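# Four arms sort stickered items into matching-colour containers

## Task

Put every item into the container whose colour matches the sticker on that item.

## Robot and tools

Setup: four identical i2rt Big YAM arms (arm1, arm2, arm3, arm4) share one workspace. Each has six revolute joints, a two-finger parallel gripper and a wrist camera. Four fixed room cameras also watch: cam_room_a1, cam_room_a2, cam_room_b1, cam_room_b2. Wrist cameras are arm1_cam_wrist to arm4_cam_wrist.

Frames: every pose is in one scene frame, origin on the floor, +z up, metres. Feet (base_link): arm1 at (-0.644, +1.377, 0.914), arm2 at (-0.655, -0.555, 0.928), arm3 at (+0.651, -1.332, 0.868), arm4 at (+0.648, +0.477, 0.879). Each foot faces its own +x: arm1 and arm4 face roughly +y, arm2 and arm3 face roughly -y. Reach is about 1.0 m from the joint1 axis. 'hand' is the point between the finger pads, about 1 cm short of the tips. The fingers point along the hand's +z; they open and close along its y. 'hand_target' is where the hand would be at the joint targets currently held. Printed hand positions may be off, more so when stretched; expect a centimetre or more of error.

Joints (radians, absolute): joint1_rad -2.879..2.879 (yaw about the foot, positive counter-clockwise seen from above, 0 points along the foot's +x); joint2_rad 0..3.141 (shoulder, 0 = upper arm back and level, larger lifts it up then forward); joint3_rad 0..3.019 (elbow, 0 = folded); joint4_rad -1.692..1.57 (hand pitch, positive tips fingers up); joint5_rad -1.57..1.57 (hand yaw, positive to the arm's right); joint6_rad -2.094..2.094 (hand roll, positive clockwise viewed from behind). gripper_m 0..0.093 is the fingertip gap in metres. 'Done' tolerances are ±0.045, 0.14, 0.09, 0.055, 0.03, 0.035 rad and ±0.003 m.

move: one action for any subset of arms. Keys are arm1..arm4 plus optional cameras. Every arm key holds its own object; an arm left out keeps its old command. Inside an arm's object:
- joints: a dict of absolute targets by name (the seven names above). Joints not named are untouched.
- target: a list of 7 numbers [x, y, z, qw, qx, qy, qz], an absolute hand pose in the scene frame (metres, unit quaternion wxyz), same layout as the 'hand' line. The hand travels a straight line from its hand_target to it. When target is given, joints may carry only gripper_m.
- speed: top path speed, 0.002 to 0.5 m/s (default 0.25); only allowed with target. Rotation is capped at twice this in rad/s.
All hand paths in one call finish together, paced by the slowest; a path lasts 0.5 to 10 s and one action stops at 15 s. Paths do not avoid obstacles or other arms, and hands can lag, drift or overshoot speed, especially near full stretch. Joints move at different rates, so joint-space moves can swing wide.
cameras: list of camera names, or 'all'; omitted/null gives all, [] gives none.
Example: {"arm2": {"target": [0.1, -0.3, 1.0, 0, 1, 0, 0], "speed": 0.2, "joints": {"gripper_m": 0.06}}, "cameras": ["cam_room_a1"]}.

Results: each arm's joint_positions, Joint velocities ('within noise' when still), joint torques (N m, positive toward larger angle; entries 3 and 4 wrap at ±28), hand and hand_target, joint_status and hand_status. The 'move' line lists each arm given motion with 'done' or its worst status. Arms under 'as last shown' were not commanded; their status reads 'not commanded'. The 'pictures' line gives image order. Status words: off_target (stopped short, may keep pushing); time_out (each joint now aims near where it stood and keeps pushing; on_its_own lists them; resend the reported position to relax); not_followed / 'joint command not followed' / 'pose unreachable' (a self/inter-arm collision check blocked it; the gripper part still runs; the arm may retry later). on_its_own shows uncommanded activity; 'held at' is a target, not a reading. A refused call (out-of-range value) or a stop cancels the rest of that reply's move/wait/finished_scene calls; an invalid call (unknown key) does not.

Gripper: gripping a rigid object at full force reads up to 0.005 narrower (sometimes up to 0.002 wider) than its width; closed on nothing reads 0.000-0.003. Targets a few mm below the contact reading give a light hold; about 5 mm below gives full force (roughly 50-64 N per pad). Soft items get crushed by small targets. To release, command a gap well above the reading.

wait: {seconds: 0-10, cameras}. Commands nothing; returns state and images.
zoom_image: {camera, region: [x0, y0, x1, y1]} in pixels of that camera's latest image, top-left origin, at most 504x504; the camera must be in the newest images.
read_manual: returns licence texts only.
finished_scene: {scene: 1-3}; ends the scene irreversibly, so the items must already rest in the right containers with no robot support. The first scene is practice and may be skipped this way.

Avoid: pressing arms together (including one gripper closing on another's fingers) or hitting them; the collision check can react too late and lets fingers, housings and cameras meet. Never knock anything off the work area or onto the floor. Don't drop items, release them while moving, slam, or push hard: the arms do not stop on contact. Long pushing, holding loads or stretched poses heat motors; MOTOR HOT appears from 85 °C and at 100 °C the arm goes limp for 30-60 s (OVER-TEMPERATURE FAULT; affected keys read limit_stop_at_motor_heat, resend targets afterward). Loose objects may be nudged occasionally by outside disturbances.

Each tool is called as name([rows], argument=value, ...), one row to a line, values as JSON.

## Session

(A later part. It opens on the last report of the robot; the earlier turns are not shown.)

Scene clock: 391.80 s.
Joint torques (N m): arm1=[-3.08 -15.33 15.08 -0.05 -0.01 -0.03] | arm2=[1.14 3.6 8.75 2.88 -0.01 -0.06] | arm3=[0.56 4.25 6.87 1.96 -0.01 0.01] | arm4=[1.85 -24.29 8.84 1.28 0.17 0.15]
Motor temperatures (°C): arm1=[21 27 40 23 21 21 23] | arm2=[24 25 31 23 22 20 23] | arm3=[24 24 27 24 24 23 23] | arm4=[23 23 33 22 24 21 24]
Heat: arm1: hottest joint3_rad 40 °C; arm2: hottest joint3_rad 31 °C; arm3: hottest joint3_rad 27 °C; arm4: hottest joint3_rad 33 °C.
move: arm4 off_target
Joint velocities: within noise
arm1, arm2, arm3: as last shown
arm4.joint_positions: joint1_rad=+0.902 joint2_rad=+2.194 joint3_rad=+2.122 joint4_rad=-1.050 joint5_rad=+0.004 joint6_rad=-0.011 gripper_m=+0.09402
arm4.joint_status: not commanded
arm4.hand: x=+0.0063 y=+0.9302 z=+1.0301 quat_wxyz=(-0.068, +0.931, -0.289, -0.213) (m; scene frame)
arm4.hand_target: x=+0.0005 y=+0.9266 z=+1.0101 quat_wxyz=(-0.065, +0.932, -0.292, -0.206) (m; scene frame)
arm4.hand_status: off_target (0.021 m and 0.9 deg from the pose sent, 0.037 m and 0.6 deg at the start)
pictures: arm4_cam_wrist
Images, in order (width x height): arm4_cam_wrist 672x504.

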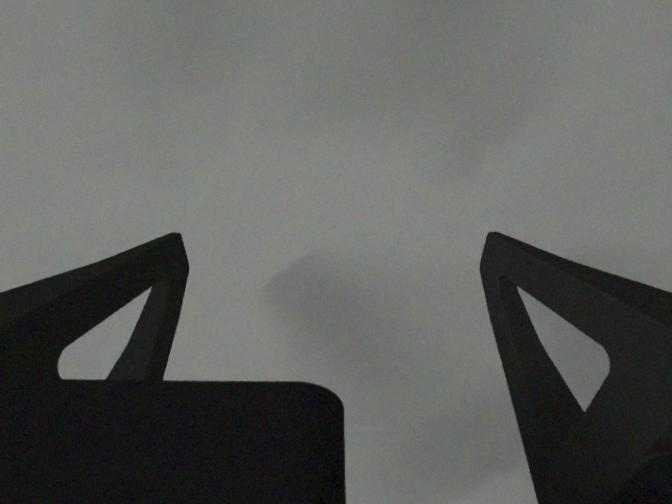

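move(arm4={"target": [0.0, 0.927, 0.995, 0.0648, -0.9315, 0.2924, 0.2065], "speed": 0.1}, cameras=["arm4_cam_wrist"])

move(arm4={"target": [0.0, 0.927, 0.985, 0.0648, -0.9315, 0.2924, 0.2065], "speed": 0.1}, cameras=["arm4_cam_wrist"])

Scene clock: 398.20 s.
Joint torques (N m): arm1=[-2.49 -15.74 15.08 -0.02 -0.06 -0.03] | arm2=[1.2 3.55 8.73 2.88 -0.02 -0.07] | arm3=[0.44 4.19 6.87 2.03 -0.01 0.02] | arm4=[1.44 -24.41 8.87 1.28 0.2 0.19]
Motor temperatures (°C): arm1=[21 27 40 23 21 21 23] | arm2=[24 25 31 23 22 20 23] | arm3=[24 24 27 24 24 23 23] | arm4=[23 23 33 22 24 21 24]
Heat: arm1: hottest joint3_rad 40 °C; arm2: hottest joint3_rad 31 °C; arm3: hottest joint3_rad 27 °C; arm4: hottest joint3_rad 33 °C.
move: arm4 off_target
Joint velocities: within noise
arm1.joint_positions: joint1_rad=+1.745 joint2_rad=+1.764 joint3_rad=+1.787 joint4_rad=-1.661 joint5_rad=-0.004 joint6_rad=+0.241 gripper_m=+0.05370
arm1.joint_status: not commanded
arm1.hand: x=-1.1508 y=+1.2499 z=+1.1740 quat_wxyz=(-0.008, +1.000, +0.001, +0.025) (m; scene frame)
arm1.hand_target: x=-1.1588 y=+1.2523 z=+1.1996 quat_wxyz=(+0.000, +1.000, +0.000, +0.000) (m; scene frame)
arm1.hand_status: not commanded
arm2, arm3: as last shown
arm4.joint_positions: joint1_rad=+0.902 joint2_rad=+2.194 joint3_rad=+2.093 joint4_rad=-1.015 joint5_rad=+0.004 joint6_rad=-0.011 gripper_m=+0.09402
arm4.joint_status: not commanded
arm4.hand: x=+0.0059 y=+0.9304 z=+1.0196 quat_wxyz=(-0.069, +0.930, -0.289, -0.216) (m; scene frame)
arm4.hand_target: x=+0.0007 y=+0.9265 z=+0.9954 quat_wxyz=(-0.065, +0.931, -0.292, -0.207) (m; scene frame)
arm4.hand_status: off_target (0.025 m and 1.2 deg from the pose sent, 0.036 m and 0.9 deg at the start)
pictures: arm4_cam_wrist
Images, in order (width x height): arm4_cam_wrist 672x504.

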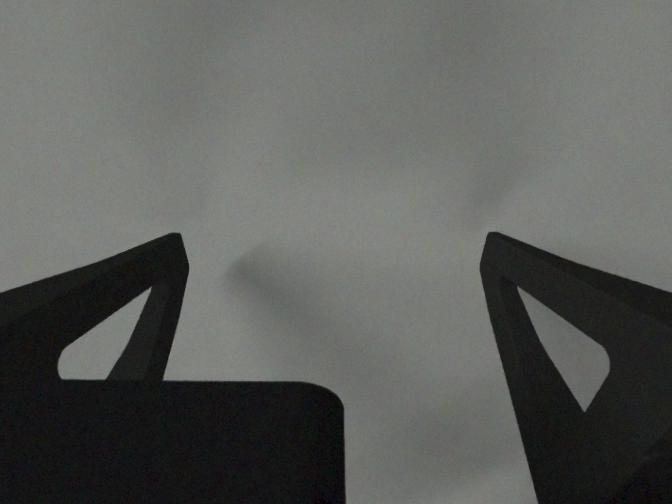

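Scene clock: 399.17 s.
Joint torques (N m): arm1=[-2.49 -15.44 14.9 0.03 -0.08 0.01] | arm2=[1.2 3.49 8.76 2.91 -0.02 -0.07] | arm3=[0.67 4.25 6.91 2.03 -0.01 0.01] | arm4=[1.61 -23.36 8.68 1.29 0.17 0.17]
Motor temperatures (°C): arm1=[21 27 40 23 21 21 23] | arm2=[24 25 31 23 22 20 23] | arm3=[24 24 27 24 24 23 23] | arm4=[23 23 33 22 24 21 24]
Heat: arm1: hottest joint3_rad 40 °C; arm2: hottest joint3_rad 31 °C; arm3: hottest joint3_rad 27 °C; arm4: hottest joint3_rad 33 °C.
move: arm4 off_target
Joint velocities: within noise
arm1, arm2, arm3: as last shown
arm4.joint_positions: joint1_rad=+0.902 joint2_rad=+2.194 joint3_rad=+2.074 joint4_rad=-0.992 joint5_rad=+0.004 joint6_rad=-0.011 gripper_m=+0.09402
arm4.joint_status: not commanded
arm4.hand: x=+0.0057 y=+0.9305 z=+1.0131 quat_wxyz=(-0.069, +0.930, -0.289, -0.218) (m; scene frame)
arm4.hand_target: x=+0.0009 y=+0.9263 z=+0.9854 quat_wxyz=(-0.065, +0.932, -0.292, -0.206) (m; scene frame)
arm4.hand_status: off_target (0.029 m and 1.5 deg from the pose sent, 0.035 m and 1.2 deg at the start)
pictures: arm4_cam_wrist
Images, in order (width x height): arm4_cam_wrist 672x504.

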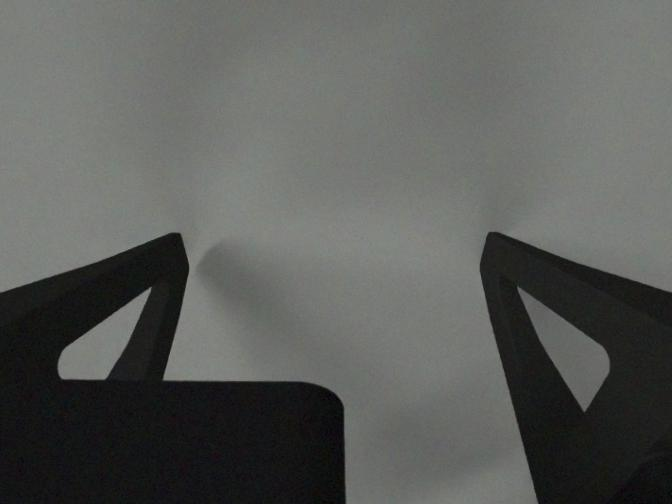

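move(arm4={"target": [0.0, 0.927, 1.10, 0.0648, -0.9315, 0.2924, 0.2065], "speed": 0.2}, arm1={"target": [-1.175, 1.252, 0.79, 0, 1, 0, 0]}, cameras=["arm1_cam_wrist", "cam_room_a1", "cam_room_b2"])

move(arm4={"target": [0.28, 0.735, 1.12, 0.0648, -0.9315, 0.2924, 0.2065], "speed": 0.3}, arm1={"target": [-1.178, 1.252, 0.764, 0, 0.9997, 0, -0.026], "speed": 0.1}, cameras=["arm1_cam_wrist", "cam_room_b2"])

Scene clock: 409.07 s.
Joint torques (N m): arm1=[-2.26 -17.14 7.16 0.9 -0.05 -0.05] | arm2=[1.08 3.49 8.72 2.91 -0.02 -0.07] | arm3=[0.44 4.25 6.87 2.04 -0.01 0.02] | arm4=[2.26 -23.94 12.57 0.18 0.2 0.14]
Motor temperatures (°C): arm1=[21 27 40 23 21 21 23] | arm2=[24 25 31 23 22 20 23] | arm3=[24 24 27 24 24 23 23] | arm4=[23 23 33 22 24 21 24]
Heat: arm1: hottest joint3_rad 40 °C; arm2: hottest joint3_rad 31 °C; arm3: hottest joint3_rad 27 °C; arm4: hottest joint3_rad 33 °C.
move: arm1 off_target; arm4 off_target
Joint velocities: within noise
arm1.joint_positions: joint1_rad=+1.745 joint2_rad=+2.196 joint3_rad=+1.326 joint4_rad=-0.747 joint5_rad=-0.004 joint6_rad=+0.239 gripper_m=+0.05370
arm1.joint_status: not commanded
arm1.hand: x=-1.1637 y=+1.2492 z=+0.7823 quat_wxyz=(-0.005, +1.000, +0.002, +0.015) (m; scene frame)
arm1.hand_target: x=-1.1748 y=+1.2521 z=+0.7901 quat_wxyz=(+0.000, +1.000, +0.000, +0.000) (m; scene frame)
arm1.hand_status: off_target (0.014 m and 1.8 deg from the pose sent, 0.385 m and 3.0 deg at the start)
arm2.joint_positions: joint1_rad=+1.445 joint2_rad=+0.496 joint3_rad=+1.400 joint4_rad=-0.907 joint5_rad=+0.000 joint6_rad=+0.014 gripper_m=+0.09401
arm2.joint_status: not commanded
arm2.hand: x=-0.4532 y=-0.5598 z=+1.5984 quat_wxyz=(-0.707, -0.009, -0.707, -0.003) (m; scene frame)
arm2.hand_target: x=-0.4510 y=-0.5587 z=+1.5993 quat_wxyz=(-0.708, -0.003, -0.706, +0.000) (m; scene frame)
arm2.hand_status: not commanded
arm3.joint_positions: joint1_rad=-1.439 joint2_rad=+0.497 joint3_rad=+1.401 joint4_rad=-0.906 joint5_rad=+0.001 joint6_rad=-0.007 gripper_m=+0.09402
arm3.joint_status: not commanded
arm3.hand: x=+0.4464 y=-1.3240 z=+1.5374 quat_wxyz=(-0.006, -0.708, -0.001, +0.706) (m; scene frame)
arm3.hand_target: x=+0.4446 y=-1.3219 z=+1.5381 quat_wxyz=(-0.005, -0.707, +0.005, +0.707) (m; scene frame)
arm3.hand_status: not commanded
arm4.joint_positions: joint1_rad=+0.902 joint2_rad=+2.194 joint3_rad=+2.313 joint4_rad=-1.261 joint5_rad=+0.004 joint6_rad=-0.011 gripper_m=+0.09402
arm4.joint_status: not commanded
arm4.hand: x=+0.0118 y=+0.9270 z=+1.1007 quat_wxyz=(-0.065, +0.933, -0.290, -0.203) (m; scene frame)
arm4.hand_target: x=+0.0006 y=+0.9267 z=+1.0998 quat_wxyz=(-0.065, +0.931, -0.292, -0.207) (m; scene frame)
arm4.hand_status: off_target (0.012 m and 0.5 deg from the pose sent, 0.087 m and 1.5 deg at the start)
pictures: arm1_cam_wrist, cam_room_a1, cam_room_b2
Images, in order (width x height): arm1_cam_wrist 672x504, cam_room_a1 672x504, cam_room_b2 672x504.

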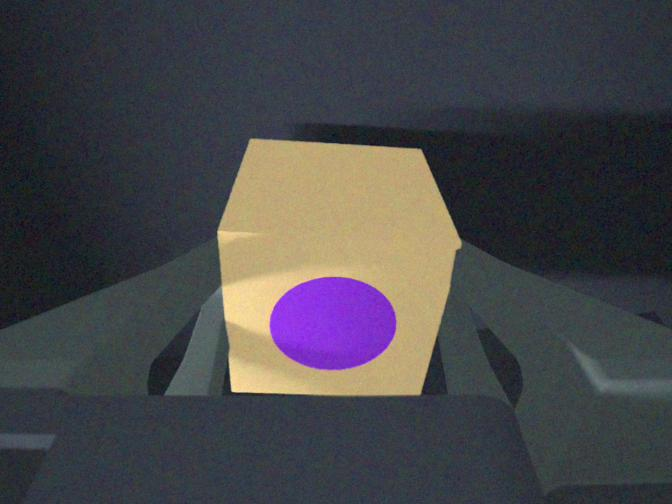

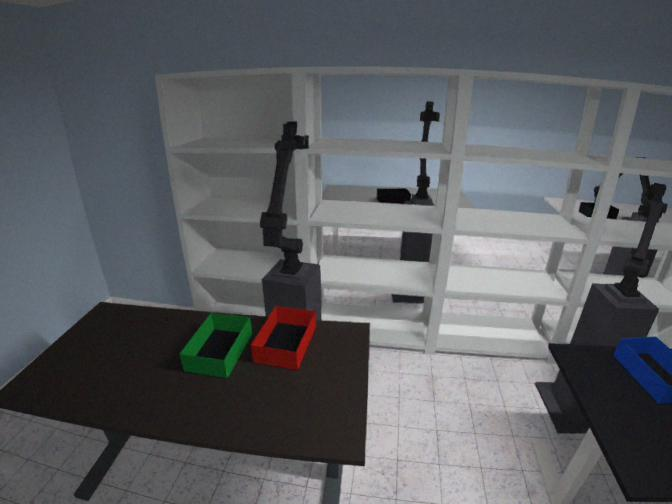

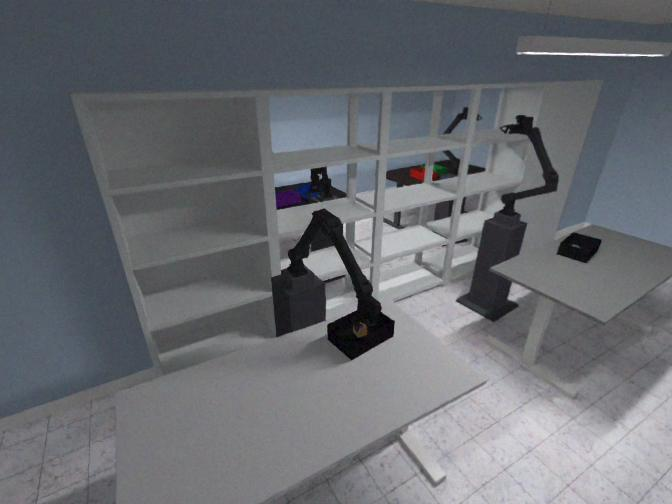

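Scene clock: 410.80 s.
Joint torques (N m): arm1=[-2.37 -15.44 6.61 1.1 0.13 0] | arm2=[1.2 3.49 8.73 2.86 -0.02 -0.07] | arm3=[0.5 4.13 6.89 1.99 -0.01 0.02] | arm4=[1.2 -9.99 9.02 0.54 0.15 0.18]
Motor temperatures (°C): arm1=[21 28 39 23 21 21 23] | arm2=[24 25 31 23 22 20 23] | arm3=[24 24 27 24 24 23 23] | arm4=[23 24 33 22 24 21 24]
Heat: arm1: hottest joint3_rad 39 °C; arm2: hottest joint3_rad 31 °C; arm3: hottest joint3_rad 27 °C; arm4: hottest joint3_rad 33 °C.
move: arm1 done; arm4 done
Joint velocities: within noise
arm1.joint_positions: joint1_rad=+1.745 joint2_rad=+2.210 joint3_rad=+1.304 joint4_rad=-0.633 joint5_rad=+0.004 joint6_rad=+0.239 gripper_m=+0.05370
arm1.joint_status: not commanded
arm1.hand: x=-1.1760 y=+1.2477 z=+0.7696 quat_wxyz=(+0.000, +1.000, +0.002, -0.024) (m; scene frame)
arm1.hand_target: x=-1.1779 y=+1.2520 z=+0.7640 quat_wxyz=(+0.000, +1.000, +0.000, -0.026) (m; scene frame)
arm1.hand_status: done (0.007 m and 0.3 deg from the pose sent, 0.023 m and 4.7 deg at the start)
arm2, arm3: as last shown
arm4.joint_positions: joint1_rad=+0.902 joint2_rad=+1.241 joint3_rad=+1.125 joint4_rad=-1.005 joint5_rad=+0.004 joint6_rad=-0.011 gripper_m=+0.09402
arm4.joint_status: not commanded
arm4.hand: x=+0.2817 y=+0.7376 z=+1.1249 quat_wxyz=(-0.068, +0.931, -0.290, -0.213) (m; scene frame)
arm4.hand_target: x=+0.2801 y=+0.7351 z=+1.1202 quat_wxyz=(-0.065, +0.931, -0.292, -0.207) (m; scene frame)
arm4.hand_status: done (0.006 m and 0.9 deg from the pose sent, 0.330 m and 0.5 deg at the start)
pictures: arm1_cam_wrist, cam_room_b2
Images, in order (width x height): arm1_cam_wrist 672x504, cam_room_b2 672x504.

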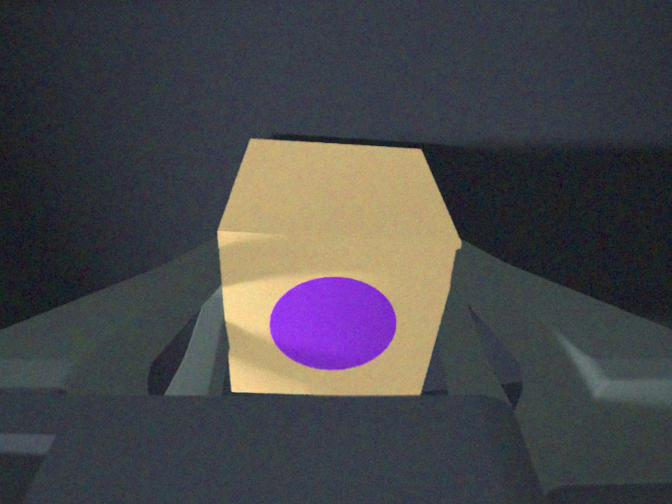

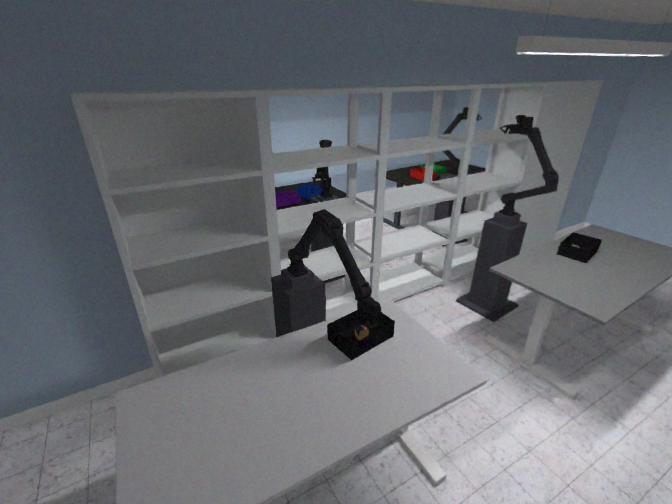

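move(arm1={"target": [-1.176, 1.252, 0.752, 0, 1, 0, -0.010], "speed": 0.05}, cameras=["arm1_cam_wrist"])

zoom_image(camera="arm1_cam_wrist", region=[200, 80, 480, 290])

Scene clock: 415.20 s.
Joint torques (N m): arm1=[-3.25 -13.8 8.51 0.24 -0.04 -0.01] | arm2=[1.14 3.49 8.76 2.86 -0.02 -0.06] | arm3=[0.56 4.31 6.86 2.02 0 0.01] | arm4=[1.32 -10.17 9.09 0.46 0.16 0.17]
Motor temperatures (°C): arm1=[21 28 39 23 21 21 23] | arm2=[24 25 31 23 22 20 23] | arm3=[24 24 27 24 24 23 23] | arm4=[23 24 33 22 24 21 24]
Heat: arm1: hottest joint3_rad 39 °C; arm2: hottest joint3_rad 31 °C; arm3: hottest joint3_rad 27 °C; arm4: hottest joint3_rad 33 °C.
move: arm1 off_target
Joint velocities: within noise
arm1.joint_positions: joint1_rad=+1.745 joint2_rad=+2.223 joint3_rad=+1.304 joint4_rad=-0.633 joint5_rad=+0.001 joint6_rad=+0.239 gripper_m=+0.05370
arm1.joint_status: not commanded
arm1.hand: x=-1.1723 y=+1.2481 z=+0.7625 quat_wxyz=(+0.000, +1.000, +0.002, -0.017) (m; scene frame)
arm1.hand_target: x=-1.1757 y=+1.2521 z=+0.7522 quat_wxyz=(+0.000, +1.000, +0.000, -0.010) (m; scene frame)
arm1.hand_status: off_target (0.012 m and 0.8 deg from the pose sent, 0.018 m and 1.6 deg at the start)
arm2, arm3, arm4: as last shown
pictures: arm1_cam_wrist
Images, in order (width x height): arm1_cam_wrist 672x504.

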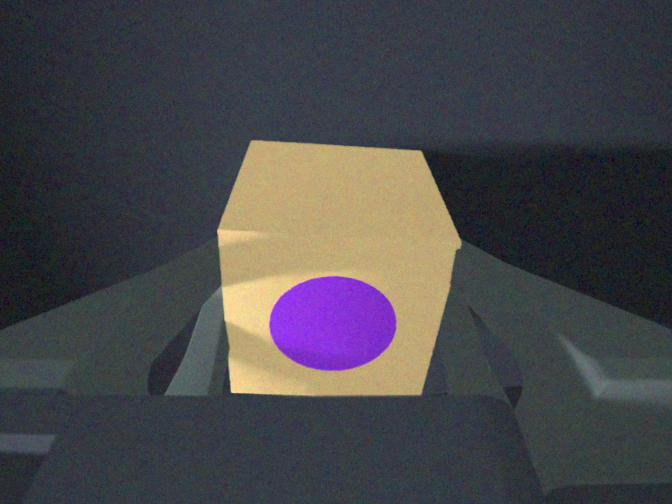

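Scaled by 1.800.

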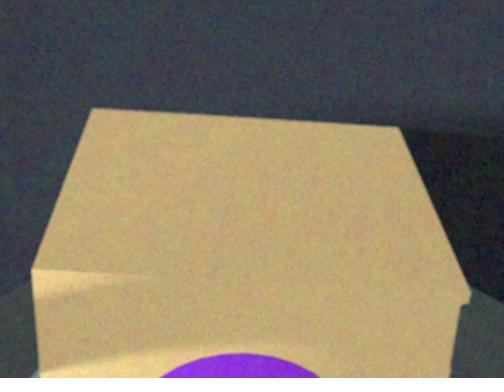

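move(arm1={"joints": {"gripper_m": 0.093}}, cameras=[])

move(arm1={"target": [-1.176, 1.252, 0.86, 0, 1, 0, 0], "speed": 0.15}, cameras=["arm1_cam_wrist"])

move(arm1={"target": [-1.17, 1.252, 0.86, 0, 0.9763, 0, -0.2164], "speed": 0.2}, cameras=["arm1_cam_wrist", "cam_room_b2"])

Scene clock: 428.30 s.
Joint torques (N m): arm1=[-2.32 -15.56 8.21 0.09 -0.04 0] | arm2=[1.26 3.55 8.72 2.89 -0.02 -0.07] | arm3=[0.56 4.13 6.86 2 0 0.02] | arm4=[1.38 -9.7 9.03 0.5 0.14 0.17]
Motor temperatures (°C): arm1=[21 28 37 23 21 21 23] | arm2=[24 25 31 23 22 20 23] | arm3=[24 24 27 24 24 23 23] | arm4=[23 24 34 22 24 21 24]
Heat: arm1: hottest joint3_rad 37 °C; arm2: hottest joint3_rad 31 °C; arm3: hottest joint3_rad 27 °C; arm4: hottest joint3_rad 34 °C.
move: arm1 done
Joint velocities: within noise
arm1.joint_positions: joint1_rad=+1.745 joint2_rad=+2.241 joint3_rad=+1.304 joint4_rad=-0.633 joint5_rad=+0.000 joint6_rad=+0.239 gripper_m=+0.09296
arm1.joint_status: all done
arm1.hand: x=-1.1673 y=+1.2492 z=+0.7532 quat_wxyz=(-0.001, +1.000, +0.002, -0.008) (m; scene frame)
arm1.hand_target: x=-1.1756 y=+1.2521 z=+0.7521 quat_wxyz=(+0.000, +1.000, +0.000, -0.010) (m; scene frame)
arm1.hand_status: not commanded
arm2, arm3, arm4: as last shown
pictures: none
No camera images: "cameras" was empty.

Scene clock: 429.63 s.
Joint torques (N m): arm1=[-2.78 -17.61 11.04 0.03 -0.07 -0.05] | arm2=[1.26 3.49 8.73 2.86 -0.02 -0.06] | arm3=[0.56 4.25 6.87 2.03 0 0.02] | arm4=[1.32 -9.99 9.02 0.59 0.16 0.16]
Motor temperatures (°C): arm1=[21 28 37 23 21 21 23] | arm2=[24 25 31 23 22 20 23] | arm3=[24 24 27 24 24 23 23] | arm4=[23 24 34 22 24 21 24]
Heat: arm1: hottest joint3_rad 37 °C; arm2: hottest joint3_rad 31 °C; arm3: hottest joint3_rad 27 °C; arm4: hottest joint3_rad 34 °C.
move: arm1 off_target
Joint velocities: within noise
arm1.joint_positions: joint1_rad=+1.744 joint2_rad=+2.073 joint3_rad=+1.307 joint4_rad=-0.863 joint5_rad=-0.004 joint6_rad=+0.238 gripper_m=+0.09296
arm1.joint_status: not commanded
arm1.hand: x=-1.1541 y=+1.2516 z=+0.8412 quat_wxyz=(-0.006, +1.000, +0.002, +0.021) (m; scene frame)
arm1.hand_target: x=-1.1752 y=+1.2524 z=+0.8603 quat_wxyz=(+0.000, +1.000, +0.000, +0.000) (m; scene frame)
arm1.hand_status: off_target (0.029 m and 2.5 deg from the pose sent, 0.107 m and 1.0 deg at the start)
arm2, arm3, arm4: as last shown
pictures: arm1_cam_wrist
Images, in order (width x height): arm1_cam_wrist 672x504.

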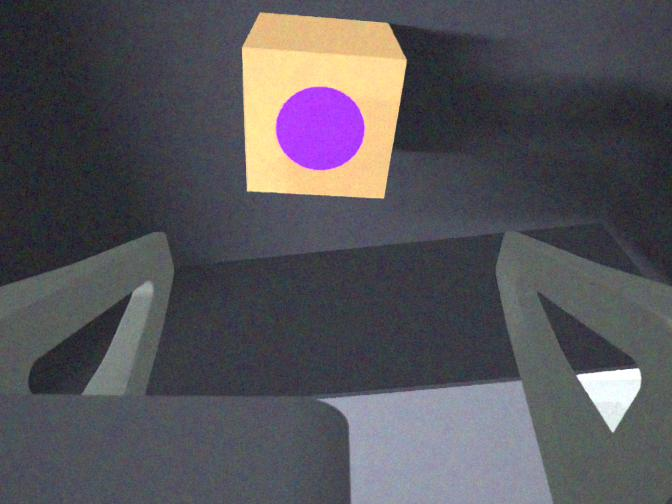

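Scene clock: 431.37 s.
Joint torques (N m): arm1=[-1.32 -15.5 6.91 1.72 0.16 0.07] | arm2=[1.14 3.55 8.75 2.86 -0.01 -0.07] | arm3=[0.56 4.19 6.87 2.03 0 0.01] | arm4=[1.73 -10.23 9.05 0.55 0.17 0.17]
Motor temperatures (°C): arm1=[21 28 36 23 21 21 23] | arm2=[24 25 31 23 22 20 23] | arm3=[24 24 27 24 24 23 23] | arm4=[23 24 34 22 24 21 24]
Heat: arm1: hottest joint3_rad 36 °C; arm2: hottest joint3_rad 31 °C; arm3: hottest joint3_rad 27 °C; arm4: hottest joint3_rad 34 °C.
move: arm1 off_target
Joint velocities: within noise
arm1.joint_positions: joint1_rad=+1.762 joint2_rad=+1.931 joint3_rad=+0.988 joint4_rad=-0.264 joint5_rad=+0.104 joint6_rad=+0.241 gripper_m=+0.09296
arm1.joint_status: not commanded
arm1.hand: x=-1.1619 y=+1.2590 z=+0.8447 quat_wxyz=(-0.006, +0.981, +0.000, -0.195) (m; scene frame)
arm1.hand_target: x=-1.1698 y=+1.2520 z=+0.8599 quat_wxyz=(+0.000, +0.976, +0.000, -0.216) (m; scene frame)
arm1.hand_status: off_target (0.019 m and 2.6 deg from the pose sent, 0.025 m and 27.4 deg at the start)
arm2, arm3, arm4: as last shown
pictures: arm1_cam_wrist, cam_room_b2
Images, in order (width x height): arm1_cam_wrist 672x504, cam_room_b2 672x504.

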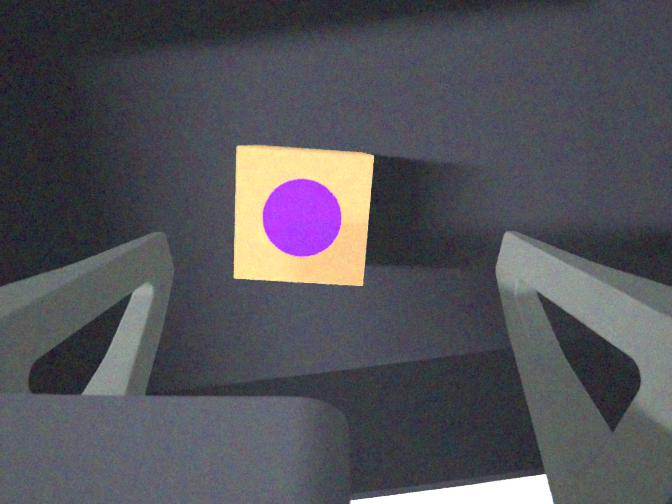

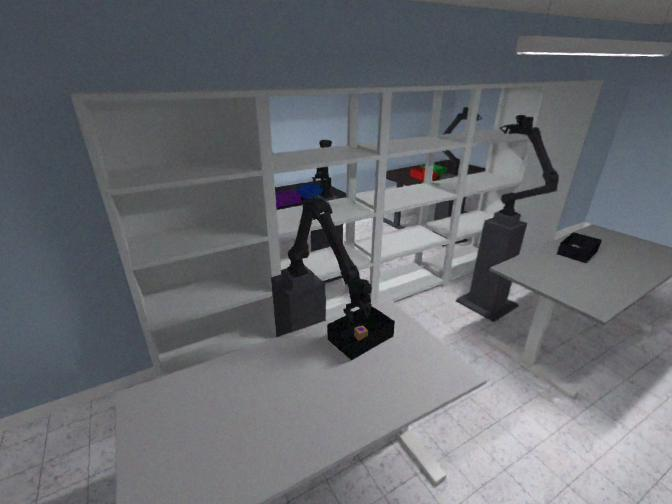

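move(arm1={"target": [-1.185, 1.241, 0.772, 0, 0.9763, 0, -0.2164], "speed": 0.1}, cameras=["arm1_cam_wrist", "cam_room_b2"])

zoom_image(camera="cam_room_b2", region=[290, 250, 430, 370])

Scene clock: 439.47 s.
Joint torques (N m): arm1=[-0.97 -13.22 8.5 1.69 0.2 0.11] | arm2=[1.14 3.43 8.72 2.86 -0.02 -0.06] | arm3=[0.32 4.25 6.86 1.99 -0.01 0.02] | arm4=[1.44 -9.76 9.06 0.51 0.16 0.17]
Motor temperatures (°C): arm1=[21 27 35 23 21 21 23] | arm2=[24 25 31 23 22 20 23] | arm3=[24 24 27 24 24 23 23] | arm4=[23 24 34 22 24 21 24]
Heat: arm1: hottest joint3_rad 35 °C; arm2: hottest joint3_rad 31 °C; arm3: hottest joint3_rad 27 °C; arm4: hottest joint3_rad 34 °C.
move: arm1 off_target
Joint velocities: within noise
arm1.joint_positions: joint1_rad=+1.776 joint2_rad=+2.125 joint3_rad=+1.009 joint4_rad=-0.092 joint5_rad=+0.110 joint6_rad=+0.253 gripper_m=+0.09296
arm1.joint_status: not commanded
arm1.hand: x=-1.1648 y=+1.2522 z=+0.7662 quat_wxyz=(-0.007, +0.981, +0.000, -0.195) (m; scene frame)
arm1.hand_target: x=-1.1842 y=+1.2411 z=+0.7728 quat_wxyz=(+0.000, +0.976, +0.000, -0.216) (m; scene frame)
arm1.hand_status: off_target (0.024 m and 2.6 deg from the pose sent, 0.078 m and 2.6 deg at the start)
arm2, arm3, arm4: as last shown
pictures: arm1_cam_wrist, cam_room_b2
Images, in order (width x height): arm1_cam_wrist 672x504, cam_room_b2 672x504.

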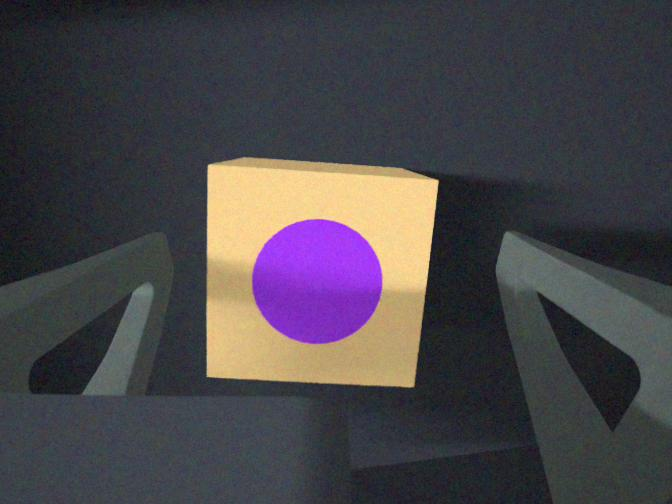

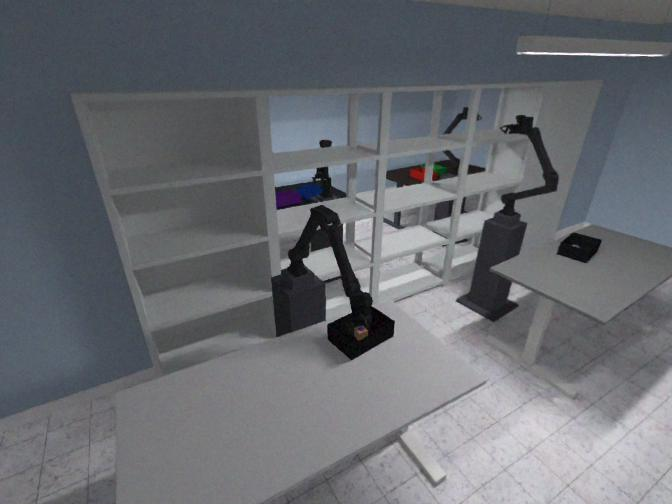

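Scaled by 3.600.

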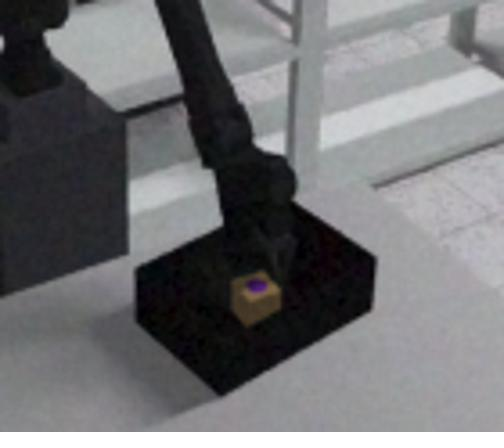

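move(arm1={"joints": {"gripper_m": 0.046}}, cameras=["arm1_cam_wrist"])

move(arm1={"target": [-1.10, 1.27, 1.10, 0, 0.9763, 0, -0.2164], "speed": 0.3}, cameras=["arm1_cam_wrist", "cam_room_b2"])

Scene clock: 443.90 s.
Joint torques (N m): arm1=[-1.14 -13.33 8.5 1.7 0.1 0.1] | arm2=[1.2 3.49 8.75 2.89 -0.02 -0.07] | arm3=[0.56 4.25 6.84 2 -0.02 0.02] | arm4=[1.14 -9.7 9.03 0.5 0.15 0.16]
Motor temperatures (°C): arm1=[21 28 35 23 21 21 23] | arm2=[24 25 31 23 22 20 23] | arm3=[24 24 27 24 24 23 23] | arm4=[23 24 34 22 24 21 24]
Heat: arm1: hottest joint3_rad 35 °C; arm2: hottest joint3_rad 31 °C; arm3: hottest joint3_rad 27 °C; arm4: hottest joint3_rad 34 °C.
move: arm1 off_target
Joint velocities: within noise
arm1.joint_positions: joint1_rad=+1.776 joint2_rad=+2.125 joint3_rad=+1.009 joint4_rad=-0.092 joint5_rad=+0.111 joint6_rad=+0.254 gripper_m=+0.05278
arm1.joint_status: gripper_m off_target (ended at +0.05281, target +0.04600)
arm1.hand: x=-1.1649 y=+1.2522 z=+0.7663 quat_wxyz=(-0.007, +0.981, +0.000, -0.196) (m; scene frame)
arm1.hand_target: x=-1.1842 y=+1.2410 z=+0.7728 quat_wxyz=(+0.000, +0.976, +0.000, -0.216) (m; scene frame)
arm1.hand_status: not commanded
arm2, arm3, arm4: as last shown
pictures: arm1_cam_wrist
Images, in order (width x height): arm1_cam_wrist 672x504.

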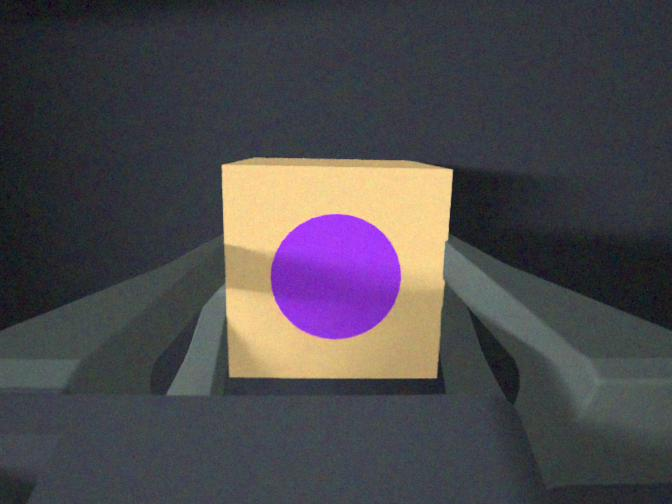

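Scene clock: 445.80 s.
Joint torques (N m): arm1=[-2.14 -8.35 15.36 0.77 0.04 -0.02] | arm2=[1.08 3.49 8.73 2.88 -0.01 -0.07] | arm3=[0.5 4.31 6.89 1.99 -0.01 0.02] | arm4=[1.38 -9.99 9.13 0.54 0.18 0.17]
Motor temperatures (°C): arm1=[21 27 35 23 21 21 23] | arm2=[24 25 31 23 22 20 23] | arm3=[24 24 27 24 24 23 23] | arm4=[23 24 34 22 24 21 24]
Heat: arm1: hottest joint3_rad 35 °C; arm2: hottest joint3_rad 31 °C; arm3: hottest joint3_rad 27 °C; arm4: hottest joint3_rad 34 °C.
move: arm1 off_target
Joint velocities: within noise
arm1.joint_positions: joint1_rad=+1.776 joint2_rad=+1.356 joint3_rad=+1.008 joint4_rad=-0.858 joint5_rad=+0.108 joint6_rad=+0.254 gripper_m=+0.05278
arm1.joint_status: not commanded
arm1.hand: x=-1.0834 y=+1.2723 z=+1.0763 quat_wxyz=(-0.005, +0.981, +0.000, -0.196) (m; scene frame)
arm1.hand_target: x=-1.0989 y=+1.2703 z=+1.1001 quat_wxyz=(+0.000, +0.976, +0.000, -0.217) (m; scene frame)
arm1.hand_status: off_target (0.029 m and 2.4 deg from the pose sent, 0.341 m and 2.6 deg at the start)
arm2.joint_positions: joint1_rad=+1.445 joint2_rad=+0.496 joint3_rad=+1.400 joint4_rad=-0.907 joint5_rad=+0.000 joint6_rad=+0.014 gripper_m=+0.09401
arm2.joint_status: not commanded
arm2.hand: x=-0.4532 y=-0.5598 z=+1.5984 quat_wxyz=(-0.707, -0.009, -0.707, -0.003) (m; scene frame)
arm2.hand_target: x=-0.4510 y=-0.5587 z=+1.5993 quat_wxyz=(-0.708, -0.003, -0.706, +0.000) (m; scene frame)
arm2.hand_status: not commanded
arm3.joint_positions: joint1_rad=-1.439 joint2_rad=+0.497 joint3_rad=+1.401 joint4_rad=-0.906 joint5_rad=+0.001 joint6_rad=-0.007 gripper_m=+0.09402
arm3.joint_status: not commanded
arm3.hand: x=+0.4464 y=-1.3240 z=+1.5374 quat_wxyz=(-0.006, -0.708, -0.001, +0.706) (m; scene frame)
arm3.hand_target: x=+0.4446 y=-1.3219 z=+1.5381 quat_wxyz=(-0.005, -0.707, +0.005, +0.707) (m; scene frame)
arm3.hand_status: not commanded
arm4: as last shown
pictures: arm1_cam_wrist, cam_room_b2
Images, in order (width x height): arm1_cam_wrist 672x504, cam_room_b2 672x504.

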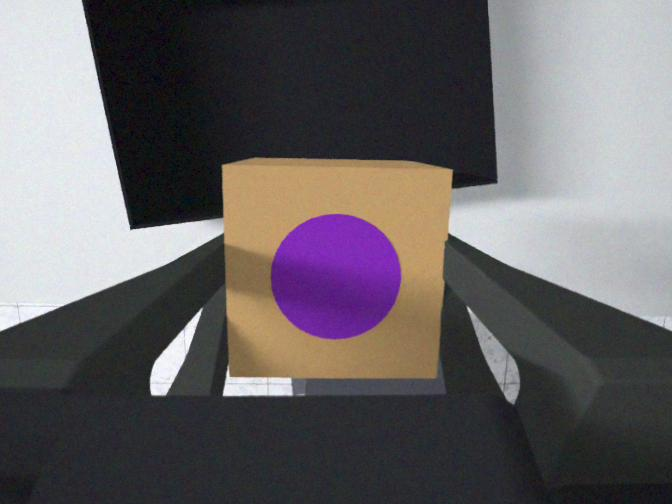

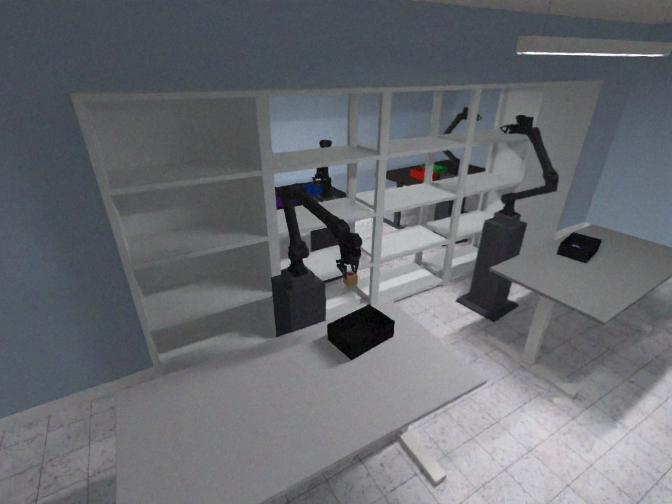

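move(arm1={"joints": {"joint1_rad": 0.0, "joint2_rad": 0.866, "joint3_rad": 1.16, "joint4_rad": -1.428, "joint5_rad": 0, "joint6_rad": 0}}, cameras=["arm1_cam_wrist", "cam_room_b2"])

move(arm1={"joints": {"joint1_rad": -2.25}}, cameras=["arm1_cam_wrist", "cam_room_b2", "cam_room_a2"])

Scene clock: 459.37 s.
Joint torques (N m): arm1=[-1.73 -1.85 14.76 0.8 -0.01 -0.02] | arm2=[1.14 3.43 8.72 2.85 -0.01 -0.08] | arm3=[0.56 4.13 6.87 2.04 -0.01 0.02] | arm4=[1.08 -9.99 8.94 0.5 0.16 0.14]
Motor temperatures (°C): arm1=[21 27 38 23 21 21 23] | arm2=[24 25 31 23 22 20 23] | arm3=[24 24 27 24 24 23 23] | arm4=[23 24 34 22 24 21 24]
Heat: arm1: hottest joint3_rad 38 °C; arm2: hottest joint3_rad 31 °C; arm3: hottest joint3_rad 27 °C; arm4: hottest joint3_rad 34 °C.
move: arm1 done
Joint velocities: within noise
arm1.joint_positions: joint1_rad=+0.004 joint2_rad=+0.869 joint3_rad=+1.118 joint4_rad=-1.419 joint5_rad=+0.002 joint6_rad=+0.008 gripper_m=+0.05276
arm1.joint_status: all done
arm1.hand: x=-0.6594 y=+1.6710 z=+1.2464 quat_wxyz=(-0.131, +0.714, -0.671, -0.152) (m; scene frame)
arm1.hand_target: x=-0.6583 y=+1.6734 z=+1.2660 quat_wxyz=(-0.143, +0.712, -0.667, -0.165) (m; scene frame)
arm1.hand_status: not commanded
arm2, arm3: as last shown
arm4.joint_positions: joint1_rad=+0.902 joint2_rad=+1.241 joint3_rad=+1.125 joint4_rad=-1.005 joint5_rad=+0.004 joint6_rad=-0.011 gripper_m=+0.09402
arm4.joint_status: not commanded
arm4.hand: x=+0.2817 y=+0.7376 z=+1.1249 quat_wxyz=(-0.068, +0.931, -0.290, -0.213) (m; scene frame)
arm4.hand_target: x=+0.2801 y=+0.7351 z=+1.1202 quat_wxyz=(-0.065, +0.931, -0.292, -0.207) (m; scene frame)
arm4.hand_status: not commanded
pictures: arm1_cam_wrist, cam_room_b2
Images, in order (width x height): arm1_cam_wrist 672x504, cam_room_b2 672x504.

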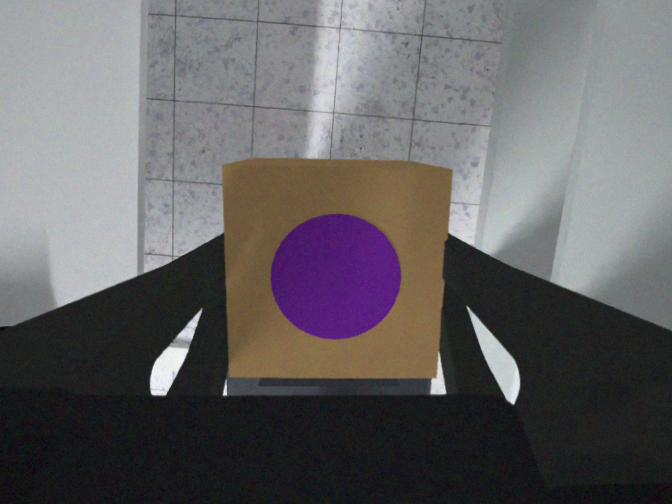

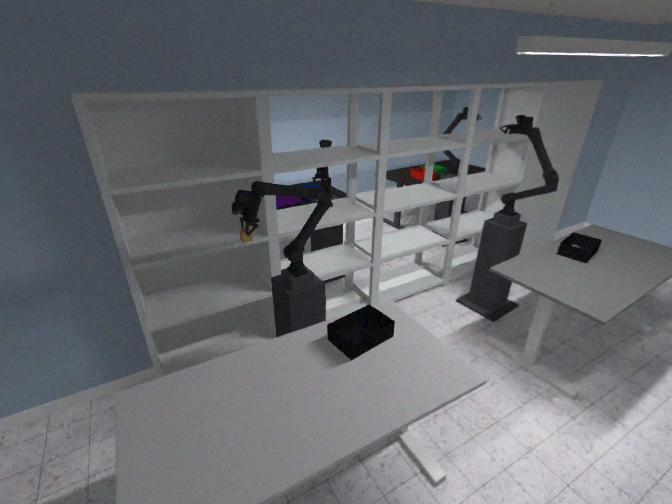

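Scene clock: 461.43 s.
Joint torques (N m): arm1=[-2.02 -1.32 14.67 0.68 -0.02 -0.01] | arm2=[1.08 3.66 8.72 2.88 -0.02 -0.07] | arm3=[0.62 4.25 6.87 1.99 -0.01 0.01] | arm4=[1.44 -9.88 9.05 0.55 0.16 0.15]
Motor temperatures (°C): arm1=[21 27 37 23 21 21 23] | arm2=[24 25 31 23 22 20 23] | arm3=[24 24 27 24 24 23 23] | arm4=[23 24 34 22 24 21 24]
Heat: arm1: hottest joint3_rad 37 °C; arm2: hottest joint3_rad 31 °C; arm3: hottest joint3_rad 27 °C; arm4: hottest joint3_rad 34 °C.
move: arm1 done
Joint velocities: within noise
arm1.joint_positions: joint1_rad=-2.245 joint2_rad=+0.869 joint3_rad=+1.118 joint4_rad=-1.419 joint5_rad=+0.002 joint6_rad=+0.005 gripper_m=+0.05272
arm1.joint_status: all done
arm1.hand: x=-0.3962 y=+1.2076 z=+1.2411 quat_wxyz=(-0.182, -0.295, -0.936, +0.061) (m; scene frame)
arm1.hand_target: x=-0.3946 y=+1.2053 z=+1.2606 quat_wxyz=(-0.199, -0.293, -0.933, +0.066) (m; scene frame)
arm1.hand_status: not commanded
arm2, arm3, arm4: as last shown
pictures: arm1_cam_wrist, cam_room_a2, cam_room_b2
Images, in order (width x height): arm1_cam_wrist 672x504, cam_room_a2 672x504, cam_room_b2 672x504.

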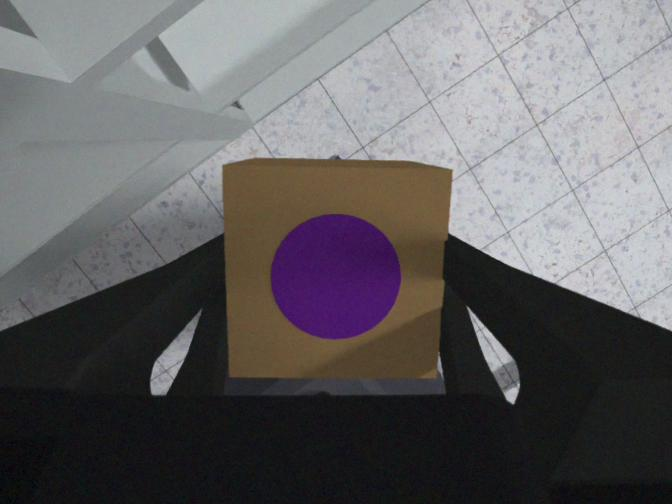

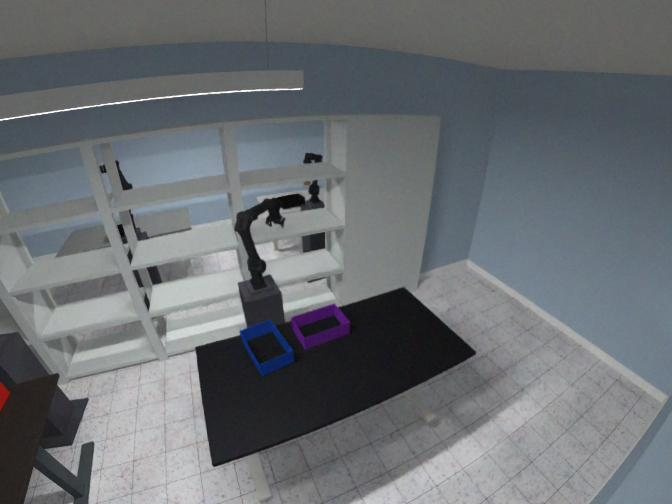

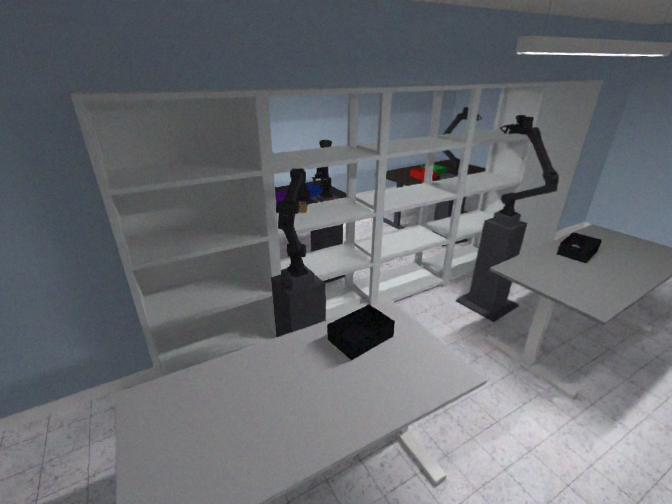

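move(arm1={"target": [-0.31, 1.143, 1.10, 0.1861, 0.2945, 0.9356, -0.0586], "speed": 0.3}, cameras=["arm1_cam_wrist", "cam_room_b2", "cam_room_a2"])

zoom_image(camera="cam_room_b2", region=[250, 130, 390, 250])

zoom_image(camera="cam_room_a2", region=[220, 130, 360, 250])

Scene clock: 471.83 s.
Joint torques (N m): arm1=[-2.67 -6.77 11.71 1.68 -0.06 -0.08] | arm2=[1.26 3.49 8.75 2.86 -0.02 -0.07] | arm3=[0.56 4.13 6.91 2.03 -0.01 0.01] | arm4=[1.32 -9.88 9.01 0.53 0.16 0.17]
Motor temperatures (°C): arm1=[21 26 37 23 21 21 23] | arm2=[24 25 31 23 22 20 23] | arm3=[24 24 27 24 24 23 23] | arm4=[23 24 34 22 24 21 24]
Heat: arm1: hottest joint3_rad 37 °C; arm2: hottest joint3_rad 31 °C; arm3: hottest joint3_rad 27 °C; arm4: hottest joint3_rad 34 °C.
move: arm1 off_target
Joint velocities: within noise
arm1.joint_positions: joint1_rad=-2.247 joint2_rad=+1.180 joint3_rad=+0.924 joint4_rad=-0.951 joint5_rad=-0.007 joint6_rad=+0.003 gripper_m=+0.05272
arm1.joint_status: not commanded
arm1.hand: x=-0.3141 y=+1.1508 z=+1.0882 quat_wxyz=(-0.166, -0.295, -0.940, +0.051) (m; scene frame)
arm1.hand_target: x=-0.3103 y=+1.1432 z=+1.1001 quat_wxyz=(-0.186, -0.295, -0.936, +0.059) (m; scene frame)
arm1.hand_status: off_target (0.015 m and 2.5 deg from the pose sent, 0.178 m and 0.5 deg at the start)
arm2, arm3, arm4: as last shown
pictures: arm1_cam_wrist, cam_room_a2, cam_room_b2
Images, in order (width x height): arm1_cam_wrist 672x504, cam_room_a2 672x504, cam_room_b2 672x504.

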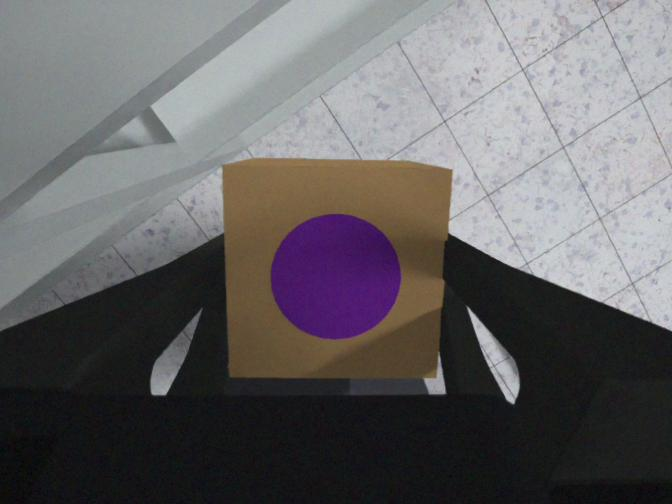

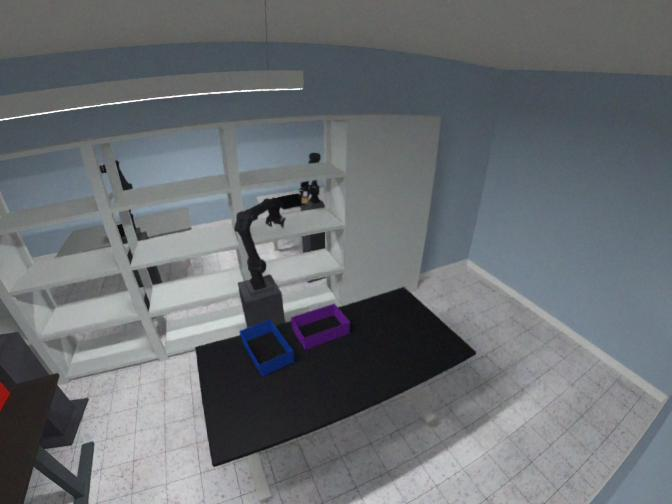

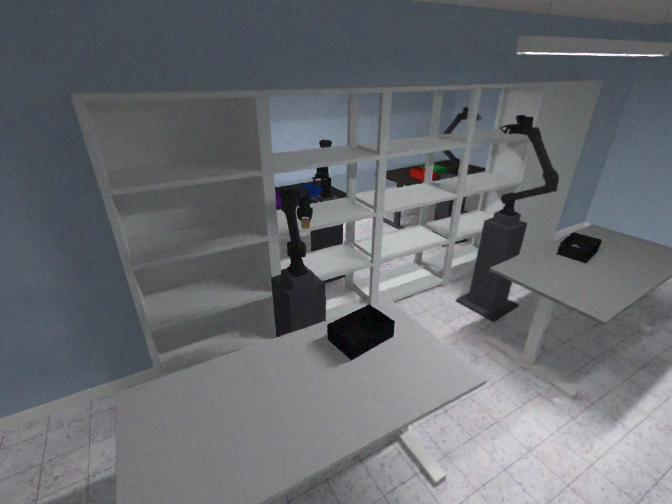

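Scaled by 3.600.

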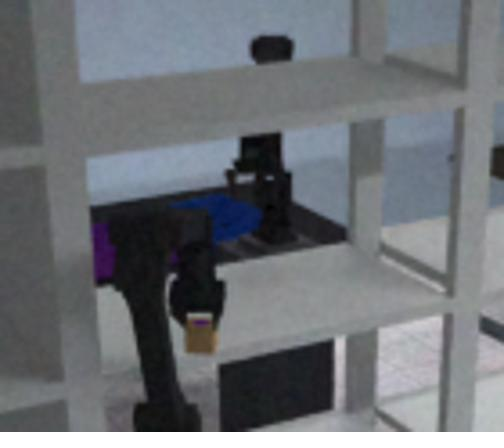

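Scaled by 3.600.

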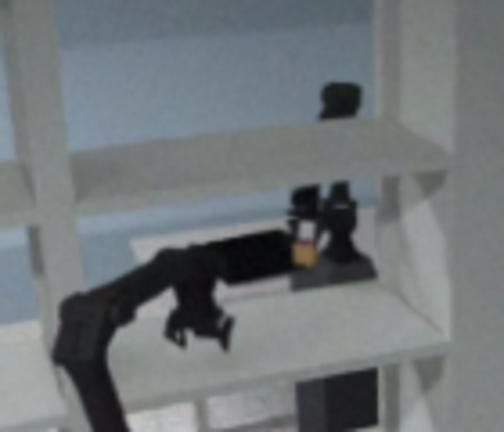

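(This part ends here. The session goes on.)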